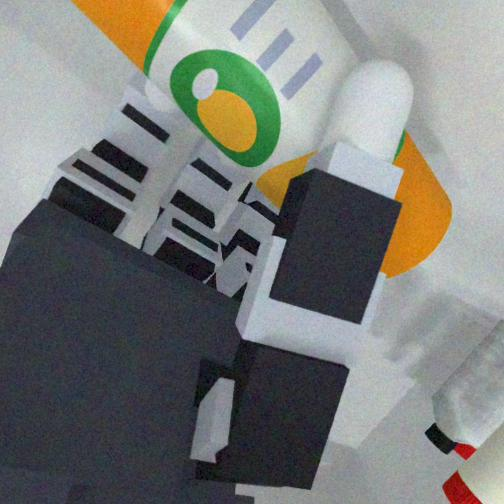

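>>> {"api": "move", "payload": {"joints": {"joint_2_rad": 0.07}, "min_time_s": 1}}

>>> {"api": "move", "payload": {"joints": {"hand_thumb_mcp": -0.1, "hand_thumb_ipl": 0.17, "hand_index_pip": -0.15, "hand_middle_pip": -0.15, "hand_ring_pip": -0.15, "hand_speed": -0.8}, "cameras": ["wrist_camera"]}}

Scene clock: 410.50 s.
move: done
base_odometry: x=+1.197 y=+0.915 heading=+0.400
base_tilt: forward=-0.1 right=+0.1
base_status: not commanded
joint_positions: joint_1_rad=-0.005 joint_2_rad=+0.037 joint_3_rad=+3.144 joint_4_rad=-1.052 joint_5_rad=-0.019 joint_6_rad=-1.038 joint_7_rad=+0.047 hand_index_mcp=+0.968 hand_index_abd=+0.002 hand_index_pip=-0.476 hand_index_dip=-0.294 hand_middle_mcp=+0.982 hand_middle_abd=+0.002 hand_middle_pip=-0.463 hand_middle_dip=-0.291 hand_ring_mcp=+0.972 hand_ring_abd=+0.002 hand_ring_pip=-0.403 hand_ring_dip=-0.301 hand_thumb_cmc=-0.862 hand_thumb_axl=+0.702 hand_thumb_mcp=-0.270 hand_thumb_ipl=+0.196 hand_current_limit=+0.500 hand_speed=-0.850
joint_status: all done
hand_state: goal,goal,blocked,goal,blocked,goal,blocked,goal,goal,goal,goal,goal,blocked,blocked,blocked,blocked
index_mcp_current_ma: 34
index_abd_current_ma: 8
index_pip_current_ma: 108
index_dip_current_ma: 25
middle_mcp_current_ma: 104
middle_abd_current_ma: 8
middle_pip_current_ma: 167
middle_dip_current_ma: 36
ring_mcp_current_ma: 56
ring_abd_current_ma: 8
ring_pip_current_ma: 73
ring_dip_current_ma: -6
thumb_cmc_current_ma: 177
thumb_axl_current_ma: 122
thumb_mcp_current_ma: 413
thumb_ipl_current_ma: 412
hand_goal_index_mcp: 0.960
hand_goal_index_abd: 0.000
hand_goal_index_pip: -0.500
hand_goal_index_dip: -0.300
hand_goal_middle_mcp: 0.960
hand_goal_middle_abd: 0.000
hand_goal_middle_pip: -0.500
hand_goal_middle_dip: -0.300
hand_goal_ring_mcp: 0.960
hand_goal_ring_abd: 0.000
hand_goal_ring_pip: -0.420
hand_goal_ring_dip: -0.300
hand_goal_thumb_cmc: -0.900
hand_goal_thumb_axl: 0.680
hand_goal_thumb_mcp: -0.500
hand_goal_thumb_ipl: 0.100
motor_effort: joint_1_rad=+0(2) joint_2_rad=-17(20) joint_3_rad=+0(1) joint_4_rad=+16(19) joint_5_rad=+1(2) joint_6_rad=+9(11) joint_7_rad=+0(0)
hand_pose: x=+0.6235 y=+0.0273 z=+1.0164 quat_wxyz=(+0.343, -0.633, +0.602, -0.345) (m; base frame)
hand_target: x=+0.6239 y=+0.0238 z=+0.9961 quat_wxyz=(+0.321, -0.630, +0.630, -0.321) (m; base frame)
hand_status: not commanded
pictures: none

Scene clock: 411.43 s.
move: done
base_odometry: x=+1.197 y=+0.915 heading=+0.400
base_tilt: forward=-0.1 right=+0.1
base_status: not commanded
joint_positions: joint_1_rad=-0.005 joint_2_rad=+0.038 joint_3_rad=+3.144 joint_4_rad=-1.051 joint_5_rad=-0.019 joint_6_rad=-1.038 joint_7_rad=+0.047 hand_index_mcp=+0.954 hand_index_abd=+0.002 hand_index_pip=-0.155 hand_index_dip=-0.297 hand_middle_mcp=+0.954 hand_middle_abd=+0.002 hand_middle_pip=-0.155 hand_middle_dip=-0.299 hand_ring_mcp=+0.955 hand_ring_abd=+0.002 hand_ring_pip=-0.155 hand_ring_dip=-0.301 hand_thumb_cmc=-0.892 hand_thumb_axl=+0.684 hand_thumb_mcp=-0.103 hand_thumb_ipl=+0.172 hand_current_limit=+0.500 hand_speed=-0.800
joint_status: all done
hand_state: goal,goal,goal,goal,goal,goal,goal,goal,goal,goal,goal,goal,goal,goal,goal,goal
index_mcp_current_ma: -27
index_abd_current_ma: 8
index_pip_current_ma: -21
index_dip_current_ma: 10
middle_mcp_current_ma: -26
middle_abd_current_ma: 8
middle_pip_current_ma: -20
middle_dip_current_ma: 2
ring_mcp_current_ma: -24
ring_abd_current_ma: 8
ring_pip_current_ma: -22
ring_dip_current_ma: -6
thumb_cmc_current_ma: 36
thumb_axl_current_ma: 18
thumb_mcp_current_ma: -14
thumb_ipl_current_ma: 10
hand_goal_index_mcp: 0.960
hand_goal_index_abd: 0.000
hand_goal_index_pip: -0.150
hand_goal_index_dip: -0.300
hand_goal_middle_mcp: 0.960
hand_goal_middle_abd: 0.000
hand_goal_middle_pip: -0.150
hand_goal_middle_dip: -0.300
hand_goal_ring_mcp: 0.960
hand_goal_ring_abd: 0.000
hand_goal_ring_pip: -0.150
hand_goal_ring_dip: -0.300
hand_goal_thumb_cmc: -0.900
hand_goal_thumb_axl: 0.680
hand_goal_thumb_mcp: -0.100
hand_goal_thumb_ipl: 0.170
motor_effort: joint_1_rad=+0(1) joint_2_rad=-17(18) joint_3_rad=+0(1) joint_4_rad=+15(16) joint_5_rad=+1(1) joint_6_rad=+8(9) joint_7_rad=+0(0)
hand_pose: x=+0.6239 y=+0.0274 z=+1.0160 quat_wxyz=(+0.343, -0.633, +0.603, -0.344) (m; base frame)
hand_target: x=+0.6239 y=+0.0238 z=+0.9961 quat_wxyz=(+0.321, -0.630, +0.630, -0.321) (m; base frame)
hand_status: not commanded
pictures: wrist_camera
camera_calibration:
wrist_camera: T_world_to_cam=[[-0.343457, 0.722218, -0.600365, 0.841538], [-0.341195, 0.499622, 0.796218, -0.648762], [0.874999, 0.478308, 0.0748178, -0.517756], [0, 0, 0, 1]] pos_world=[0.520715, -0.0359899, 1.06052]

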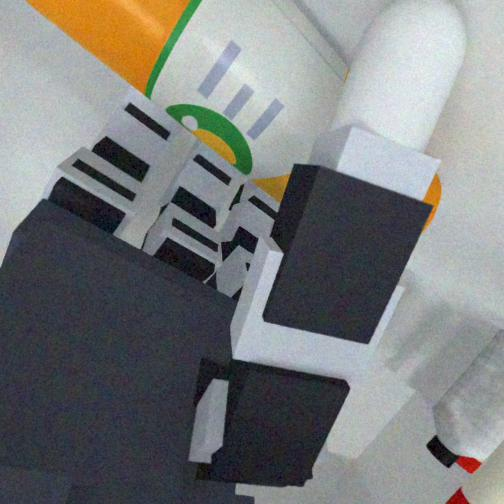

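>>> {"api": "move", "payload": {"base": {"strafe_m": -0.033}, "speeds": {"strafe_m": 0.1}, "joints": {"joint_2_rad": 0.08}, "cameras": ["wrist_camera"]}}

Scene clock: 412.60 s.
move: done
base_odometry: x=+1.210 y=+0.884 heading=+0.400
base_tilt: forward=-0.1 right=+0.1
base_status: done
joint_positions: joint_1_rad=-0.005 joint_2_rad=+0.047 joint_3_rad=+3.143 joint_4_rad=-1.051 joint_5_rad=-0.019 joint_6_rad=-1.038 joint_7_rad=+0.047 hand_index_mcp=+0.954 hand_index_abd=+0.002 hand_index_pip=-0.155 hand_index_dip=-0.297 hand_middle_mcp=+0.954 hand_middle_abd=+0.002 hand_middle_pip=-0.155 hand_middle_dip=-0.299 hand_ring_mcp=+0.954 hand_ring_abd=+0.002 hand_ring_pip=-0.154 hand_ring_dip=-0.301 hand_thumb_cmc=-0.893 hand_thumb_axl=+0.683 hand_thumb_mcp=-0.103 hand_thumb_ipl=+0.172 hand_current_limit=+0.500 hand_speed=-0.800
joint_status: all done
hand_state: goal,goal,goal,goal,goal,goal,goal,goal,goal,goal,goal,goal,goal,goal,goal,goal
index_mcp_current_ma: -28
index_abd_current_ma: 8
index_pip_current_ma: -20
index_dip_current_ma: 10
middle_mcp_current_ma: -27
middle_abd_current_ma: 8
middle_pip_current_ma: -19
middle_dip_current_ma: 2
ring_mcp_current_ma: -25
ring_abd_current_ma: 8
ring_pip_current_ma: -14
ring_dip_current_ma: -5
thumb_cmc_current_ma: 31
thumb_axl_current_ma: 16
thumb_mcp_current_ma: -13
thumb_ipl_current_ma: 10
hand_goal_index_mcp: 0.960
hand_goal_index_abd: 0.000
hand_goal_index_pip: -0.150
hand_goal_index_dip: -0.300
hand_goal_middle_mcp: 0.960
hand_goal_middle_abd: 0.000
hand_goal_middle_pip: -0.150
hand_goal_middle_dip: -0.300
hand_goal_ring_mcp: 0.960
hand_goal_ring_abd: 0.000
hand_goal_ring_pip: -0.150
hand_goal_ring_dip: -0.300
hand_goal_thumb_cmc: -0.900
hand_goal_thumb_axl: 0.680
hand_goal_thumb_mcp: -0.100
hand_goal_thumb_ipl: 0.170
motor_effort: joint_1_rad=+1(3) joint_2_rad=-18(18) joint_3_rad=+0(2) joint_4_rad=+16(16) joint_5_rad=+1(2) joint_6_rad=+8(8) joint_7_rad=+0(0)
hand_pose: x=+0.6270 y=+0.0278 z=+1.0113 quat_wxyz=(+0.340, -0.635, +0.604, -0.341) (m; base frame)
hand_target: x=+0.6270 y=+0.0238 z=+0.9911 quat_wxyz=(+0.318, -0.631, +0.632, -0.318) (m; base frame)
hand_status: not commanded
pictures: wrist_camera
camera_calibration:
wrist_camera: T_world_to_cam=[[-0.349705, 0.721849, -0.597194, 0.840231], [-0.334209, 0.499382, 0.799326, -0.651748], [0.87522, 0.479116, 0.066612, -0.512121], [0, 0, 0, 1]] pos_world=[0.524232, -0.0356829, 1.05685]

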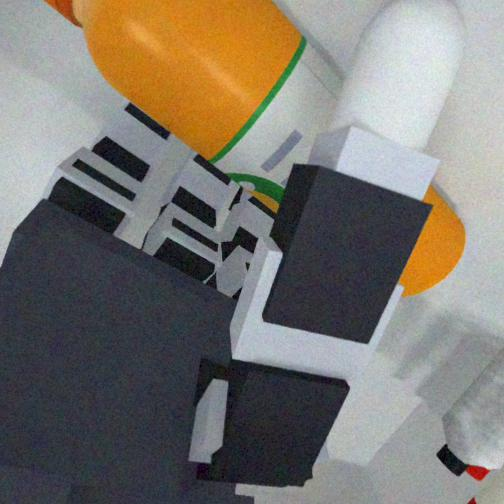

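>>> {"api": "move", "payload": {"base": {"strafe_m": -0.018}, "speeds": {"strafe_m": 0.1}}}

>>> {"api": "move", "payload": {"joints": {"hand_thumb_mcp": -0.3, "hand_index_pip": -0.2, "hand_middle_pip": -0.2, "hand_ring_pip": -0.2, "hand_speed": -0.8}, "cameras": ["wrist_camera"]}}

Scene clock: 413.70 s.
move: done
base_odometry: x=+1.217 y=+0.867 heading=+0.400
base_tilt: forward=-0.1 right=+0.1
base_status: done
joint_positions: joint_1_rad=-0.004 joint_2_rad=+0.049 joint_3_rad=+3.145 joint_4_rad=-1.051 joint_5_rad=-0.019 joint_6_rad=-1.038 joint_7_rad=+0.047 hand_index_mcp=+0.953 hand_index_abd=+0.002 hand_index_pip=-0.155 hand_index_dip=-0.297 hand_middle_mcp=+0.954 hand_middle_abd=+0.002 hand_middle_pip=-0.155 hand_middle_dip=-0.299 hand_ring_mcp=+0.954 hand_ring_abd=+0.002 hand_ring_pip=-0.154 hand_ring_dip=-0.301 hand_thumb_cmc=-0.894 hand_thumb_axl=+0.683 hand_thumb_mcp=-0.102 hand_thumb_ipl=+0.172 hand_current_limit=+0.500 hand_speed=-0.800
joint_status: not commanded
hand_state: goal,goal,goal,goal,goal,goal,goal,goal,goal,goal,goal,goal,goal,goal,goal,goal
index_mcp_current_ma: -29
index_abd_current_ma: 8
index_pip_current_ma: -20
index_dip_current_ma: 10
middle_mcp_current_ma: -28
middle_abd_current_ma: 7
middle_pip_current_ma: -19
middle_dip_current_ma: 2
ring_mcp_current_ma: -26
ring_abd_current_ma: 8
ring_pip_current_ma: -14
ring_dip_current_ma: -5
thumb_cmc_current_ma: 27
thumb_axl_current_ma: 15
thumb_mcp_current_ma: -13
thumb_ipl_current_ma: 10
hand_goal_index_mcp: 0.960
hand_goal_index_abd: 0.000
hand_goal_index_pip: -0.150
hand_goal_index_dip: -0.300
hand_goal_middle_mcp: 0.960
hand_goal_middle_abd: 0.000
hand_goal_middle_pip: -0.150
hand_goal_middle_dip: -0.300
hand_goal_ring_mcp: 0.960
hand_goal_ring_abd: 0.000
hand_goal_ring_pip: -0.150
hand_goal_ring_dip: -0.300
hand_goal_thumb_cmc: -0.900
hand_goal_thumb_axl: 0.680
hand_goal_thumb_mcp: -0.100
hand_goal_thumb_ipl: 0.170
motor_effort: joint_1_rad=+1(2) joint_2_rad=-18(19) joint_3_rad=+0(2) joint_4_rad=+16(16) joint_5_rad=+1(2) joint_6_rad=+8(8) joint_7_rad=+0(0)
hand_pose: x=+0.6276 y=+0.0263 z=+1.0105 quat_wxyz=(+0.339, -0.634, +0.605, -0.341) (m; base frame)
hand_target: x=+0.6270 y=+0.0238 z=+0.9911 quat_wxyz=(+0.318, -0.631, +0.632, -0.318) (m; base frame)
hand_status: not commanded
pictures: none

Scene clock: 414.70 s.
move: done
base_odometry: x=+1.217 y=+0.867 heading=+0.400
base_tilt: forward=-0.1 right=+0.1
base_status: not commanded
joint_positions: joint_1_rad=-0.004 joint_2_rad=+0.050 joint_3_rad=+3.145 joint_4_rad=-1.051 joint_5_rad=-0.019 joint_6_rad=-1.038 joint_7_rad=+0.047 hand_index_mcp=+0.953 hand_index_abd=+0.002 hand_index_pip=-0.198 hand_index_dip=-0.297 hand_middle_mcp=+0.954 hand_middle_abd=+0.002 hand_middle_pip=-0.198 hand_middle_dip=-0.299 hand_ring_mcp=+0.955 hand_ring_abd=+0.002 hand_ring_pip=-0.198 hand_ring_dip=-0.297 hand_thumb_cmc=-0.896 hand_thumb_axl=+0.682 hand_thumb_mcp=-0.296 hand_thumb_ipl=+0.172 hand_current_limit=+0.500 hand_speed=-0.800
joint_status: all done
hand_state: goal,goal,goal,goal,goal,goal,goal,goal,goal,goal,goal,goal,goal,goal,goal,goal
index_mcp_current_ma: -29
index_abd_current_ma: 8
index_pip_current_ma: 9
index_dip_current_ma: 10
middle_mcp_current_ma: -28
middle_abd_current_ma: 7
middle_pip_current_ma: 8
middle_dip_current_ma: 2
ring_mcp_current_ma: -23
ring_abd_current_ma: 8
ring_pip_current_ma: 9
ring_dip_current_ma: 11
thumb_cmc_current_ma: 18
thumb_axl_current_ma: 9
thumb_mcp_current_ma: 21
thumb_ipl_current_ma: 13
hand_goal_index_mcp: 0.960
hand_goal_index_abd: 0.000
hand_goal_index_pip: -0.200
hand_goal_index_dip: -0.300
hand_goal_middle_mcp: 0.960
hand_goal_middle_abd: 0.000
hand_goal_middle_pip: -0.200
hand_goal_middle_dip: -0.300
hand_goal_ring_mcp: 0.960
hand_goal_ring_abd: 0.000
hand_goal_ring_pip: -0.200
hand_goal_ring_dip: -0.300
hand_goal_thumb_cmc: -0.900
hand_goal_thumb_axl: 0.680
hand_goal_thumb_mcp: -0.300
hand_goal_thumb_ipl: 0.170
motor_effort: joint_1_rad=+1(1) joint_2_rad=-18(18) joint_3_rad=+0(0) joint_4_rad=+16(16) joint_5_rad=+1(1) joint_6_rad=+8(8) joint_7_rad=+0(0)
hand_pose: x=+0.6280 y=+0.0263 z=+1.0100 quat_wxyz=(+0.339, -0.635, +0.605, -0.341) (m; base frame)
hand_target: x=+0.6270 y=+0.0238 z=+0.9911 quat_wxyz=(+0.318, -0.631, +0.632, -0.318) (m; base frame)
hand_status: not commanded
pictures: wrist_camera
camera_calibration:
wrist_camera: T_world_to_cam=[[-0.349048, 0.722715, -0.596531, 0.839678], [-0.330637, 0.50065, 0.800018, -0.652547], [0.876838, 0.47648, 0.0642052, -0.510713], [0, 0, 0, 1]] pos_world=[0.525144, -0.0368051, 1.05573]

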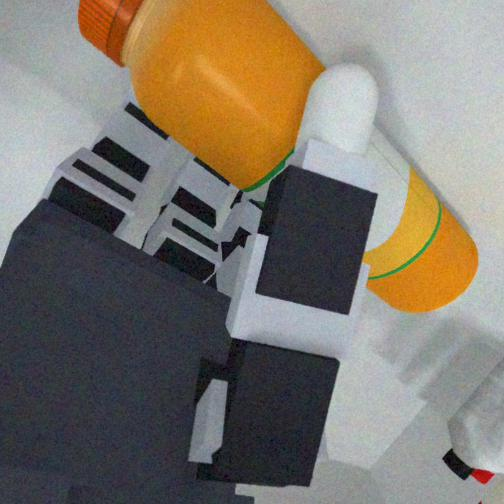

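>>> {"api": "move", "payload": {"joints": {"hand_thumb_mcp": -0.5, "hand_thumb_ipl": 0.1, "hand_index_pip": -0.52, "hand_middle_pip": -0.52, "hand_ring_pip": -0.52, "hand_speed": -0.85}, "cameras": ["wrist_camera"]}}

Scene clock: 415.97 s.
move: off_target
base_odometry: x=+1.217 y=+0.867 heading=+0.400
base_tilt: forward=-0.2 right=+0.1
base_status: not commanded
joint_positions: joint_1_rad=-0.004 joint_2_rad=+0.055 joint_3_rad=+3.145 joint_4_rad=-1.051 joint_5_rad=-0.019 joint_6_rad=-1.038 joint_7_rad=+0.046 hand_index_mcp=+0.978 hand_index_abd=+0.002 hand_index_pip=-0.482 hand_index_dip=-0.298 hand_middle_mcp=+0.979 hand_middle_abd=+0.002 hand_middle_pip=-0.475 hand_middle_dip=-0.294 hand_ring_mcp=+0.972 hand_ring_abd=+0.002 hand_ring_pip=-0.474 hand_ring_dip=-0.291 hand_thumb_cmc=-0.868 hand_thumb_axl=+0.697 hand_thumb_mcp=-0.237 hand_thumb_ipl=+0.147 hand_current_limit=+0.500 hand_speed=-0.850
joint_status: hand_index_pip off_target (ended at -0.482, target -0.520); hand_middle_pip off_target (ended at -0.475, target -0.520); hand_ring_pip off_target (ended at -0.474, target -0.520); hand_thumb_mcp off_target (ended at -0.237, target -0.500); hand_thumb_ipl off_target (ended at +0.147, target +0.100); the others done
hand_state: goal,goal,blocked,goal,goal,goal,blocked,goal,goal,goal,blocked,goal,blocked,goal,blocked,blocked
index_mcp_current_ma: 84
index_abd_current_ma: 8
index_pip_current_ma: 172
index_dip_current_ma: 9
middle_mcp_current_ma: 86
middle_abd_current_ma: 7
middle_pip_current_ma: 207
middle_dip_current_ma: 23
ring_mcp_current_ma: 57
ring_abd_current_ma: 8
ring_pip_current_ma: 207
ring_dip_current_ma: 39
thumb_cmc_current_ma: 146
thumb_axl_current_ma: 90
thumb_mcp_current_ma: 413
thumb_ipl_current_ma: 290
hand_goal_index_mcp: 0.960
hand_goal_index_abd: 0.000
hand_goal_index_pip: -0.520
hand_goal_index_dip: -0.300
hand_goal_middle_mcp: 0.960
hand_goal_middle_abd: 0.000
hand_goal_middle_pip: -0.520
hand_goal_middle_dip: -0.300
hand_goal_ring_mcp: 0.960
hand_goal_ring_abd: 0.000
hand_goal_ring_pip: -0.520
hand_goal_ring_dip: -0.300
hand_goal_thumb_cmc: -0.900
hand_goal_thumb_axl: 0.680
hand_goal_thumb_mcp: -0.500
hand_goal_thumb_ipl: 0.100
motor_effort: joint_1_rad=+0(1) joint_2_rad=-19(20) joint_3_rad=+0(1) joint_4_rad=+16(17) joint_5_rad=+0(1) joint_6_rad=+7(9) joint_7_rad=+0(1)
hand_pose: x=+0.6295 y=+0.0264 z=+1.0073 quat_wxyz=(+0.337, -0.635, +0.606, -0.339) (m; base frame)
hand_target: x=+0.6270 y=+0.0238 z=+0.9911 quat_wxyz=(+0.318, -0.631, +0.632, -0.318) (m; base frame)
hand_status: not commanded
pictures: wrist_camera
camera_calibration:
wrist_camera: T_world_to_cam=[[-0.352158, 0.723241, -0.59406, 0.838115], [-0.325859, 0.500264, 0.802217, -0.655194], [0.877383, 0.476087, 0.059502, -0.507427], [0, 0, 0, 1]] pos_world=[0.526857, -0.0368094, 1.05369]

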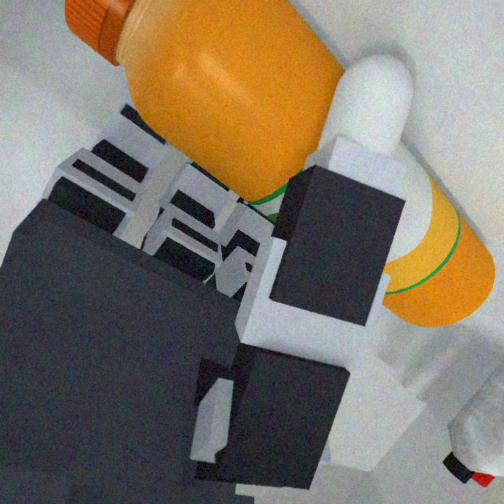

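>>> {"api": "move", "payload": {"joints": {"joint_2_rad": -0.08}, "min_time_s": 2, "cameras": ["wrist_camera"]}}

Scene clock: 418.53 s.
move: done
base_odometry: x=+1.217 y=+0.867 heading=+0.400
base_tilt: forward=-0.1 right=+0.1
base_status: not commanded
joint_positions: joint_1_rad=-0.004 joint_2_rad=-0.029 joint_3_rad=+3.145 joint_4_rad=-1.051 joint_5_rad=-0.019 joint_6_rad=-1.043 joint_7_rad=+0.046 hand_index_mcp=+0.964 hand_index_abd=+0.002 hand_index_pip=-0.500 hand_index_dip=-0.290 hand_middle_mcp=+0.977 hand_middle_abd=+0.002 hand_middle_pip=-0.476 hand_middle_dip=-0.289 hand_ring_mcp=+0.965 hand_ring_abd=+0.002 hand_ring_pip=-0.500 hand_ring_dip=-0.293 hand_thumb_cmc=-0.859 hand_thumb_axl=+0.702 hand_thumb_mcp=-0.235 hand_thumb_ipl=+0.147 hand_current_limit=+0.500 hand_speed=-0.850
joint_status: all done
hand_state: goal,goal,blocked,goal,goal,goal,blocked,goal,goal,goal,blocked,goal,blocked,blocked,blocked,blocked
index_mcp_current_ma: 17
index_abd_current_ma: 8
index_pip_current_ma: 89
index_dip_current_ma: 41
middle_mcp_current_ma: 79
middle_abd_current_ma: 7
middle_pip_current_ma: 202
middle_dip_current_ma: 49
ring_mcp_current_ma: 22
ring_abd_current_ma: 8
ring_pip_current_ma: 88
ring_dip_current_ma: 29
thumb_cmc_current_ma: 189
thumb_axl_current_ma: 122
thumb_mcp_current_ma: 413
thumb_ipl_current_ma: 290
hand_goal_index_mcp: 0.960
hand_goal_index_abd: 0.000
hand_goal_index_pip: -0.520
hand_goal_index_dip: -0.300
hand_goal_middle_mcp: 0.960
hand_goal_middle_abd: 0.000
hand_goal_middle_pip: -0.520
hand_goal_middle_dip: -0.300
hand_goal_ring_mcp: 0.960
hand_goal_ring_abd: 0.000
hand_goal_ring_pip: -0.520
hand_goal_ring_dip: -0.300
hand_goal_thumb_cmc: -0.900
hand_goal_thumb_axl: 0.680
hand_goal_thumb_mcp: -0.500
hand_goal_thumb_ipl: 0.100
on_its_own: hand_ring_pip moved -0.025 toward your old target -0.520
motor_effort: joint_1_rad=+0(1) joint_2_rad=-18(22) joint_3_rad=+0(0) joint_4_rad=+18(20) joint_5_rad=+1(1) joint_6_rad=+11(11) joint_7_rad=+0(0)
hand_pose: x=+0.5994 y=+0.0263 z=+1.0479 quat_wxyz=(+0.361, -0.621, +0.593, -0.364) (m; base frame)
hand_target: x=+0.5713 y=+0.0238 z=+1.0681 quat_wxyz=(+0.368, -0.604, +0.604, -0.368) (m; base frame)
hand_status: not commanded
pictures: wrist_camera
camera_calibration:
wrist_camera: T_world_to_cam=[[-0.304011, 0.723403, -0.619891, 0.849885], [-0.388433, 0.500021, 0.774015, -0.63047], [0.869883, 0.476095, 0.128981, -0.551678], [0, 0, 0, 1]] pos_world=[0.493375, -0.0369098, 1.08599]

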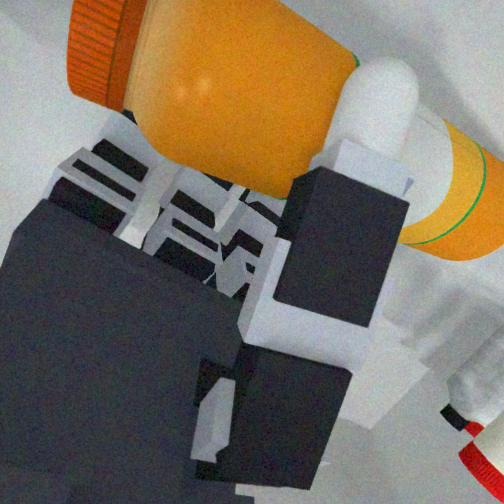

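>>> {"api": "move", "payload": {"base": {"translate_m": -0.04, "strafe_m": 0.06}, "speeds": {"translate_m": 0.08}, "joints": {"joint_6_rad": -0.8}, "min_time_s": 2, "cameras": ["wrist_camera"]}}

Scene clock: 422.20 s.
move: done
base_odometry: x=+1.156 y=+0.907 heading=+0.400
base_tilt: forward=-0.1 right=+0.1
base_status: done
joint_positions: joint_1_rad=-0.004 joint_2_rad=-0.051 joint_3_rad=+3.143 joint_4_rad=-1.049 joint_5_rad=-0.018 joint_6_rad=-0.854 joint_7_rad=+0.046 hand_index_mcp=+0.954 hand_index_abd=+0.002 hand_index_pip=-0.517 hand_index_dip=-0.297 hand_middle_mcp=+0.954 hand_middle_abd=+0.002 hand_middle_pip=-0.518 hand_middle_dip=-0.297 hand_ring_mcp=+0.955 hand_ring_abd=+0.002 hand_ring_pip=-0.517 hand_ring_dip=-0.296 hand_thumb_cmc=-0.893 hand_thumb_axl=+0.685 hand_thumb_mcp=-0.492 hand_thumb_ipl=+0.103 hand_current_limit=+0.500 hand_speed=-0.850
joint_status: all done
hand_state: goal,goal,goal,goal,goal,goal,goal,goal,goal,goal,goal,goal,goal,goal,goal,goal
index_mcp_current_ma: -26
index_abd_current_ma: 8
index_pip_current_ma: 10
index_dip_current_ma: 14
middle_mcp_current_ma: -24
middle_abd_current_ma: 7
middle_pip_current_ma: 9
middle_dip_current_ma: 12
ring_mcp_current_ma: -23
ring_abd_current_ma: 8
ring_pip_current_ma: 10
ring_dip_current_ma: 16
thumb_cmc_current_ma: 31
thumb_axl_current_ma: 24
thumb_mcp_current_ma: 46
thumb_ipl_current_ma: 18
hand_goal_index_mcp: 0.960
hand_goal_index_abd: 0.000
hand_goal_index_pip: -0.520
hand_goal_index_dip: -0.300
hand_goal_middle_mcp: 0.960
hand_goal_middle_abd: 0.000
hand_goal_middle_pip: -0.520
hand_goal_middle_dip: -0.300
hand_goal_ring_mcp: 0.960
hand_goal_ring_abd: 0.000
hand_goal_ring_pip: -0.520
hand_goal_ring_dip: -0.300
hand_goal_thumb_cmc: -0.900
hand_goal_thumb_axl: 0.680
hand_goal_thumb_mcp: -0.500
hand_goal_thumb_ipl: 0.100
on_its_own: hand_middle_pip moved -0.042 to your old target -0.520; hand_thumb_mcp moved -0.256 to your old target -0.500; hand_thumb_ipl moved -0.043 to your old target +0.100
motor_effort: joint_1_rad=+0(3) joint_2_rad=-14(21) joint_3_rad=+0(3) joint_4_rad=+15(19) joint_5_rad=+1(1) joint_6_rad=+9(12) joint_7_rad=+0(1)
hand_pose: x=+0.6273 y=+0.0264 z=+1.1063 quat_wxyz=(+0.422, -0.578, +0.552, -0.428) (m; base frame)
hand_target: x=+0.6229 y=+0.0238 z=+1.1424 quat_wxyz=(+0.451, -0.544, +0.545, -0.451) (m; base frame)
hand_status: not commanded
pictures: wrist_camera
camera_calibration:
wrist_camera: T_world_to_cam=[[-0.164972, 0.725024, -0.668673, 0.861114], [-0.542236, 0.499643, 0.675527, -0.459448], [0.823871, 0.474022, 0.310707, -0.755744], [0, 0, 0, 1]] pos_world=[0.515567, -0.0365297, 1.12099]

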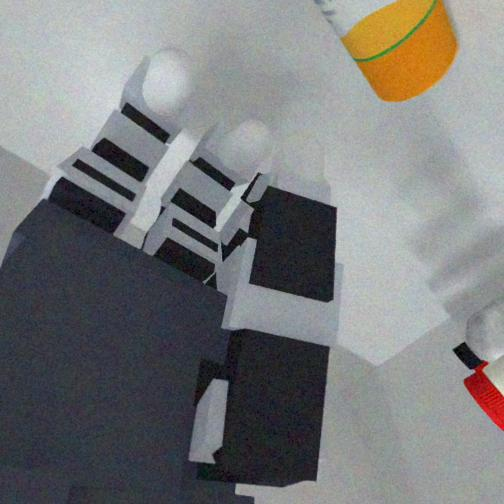

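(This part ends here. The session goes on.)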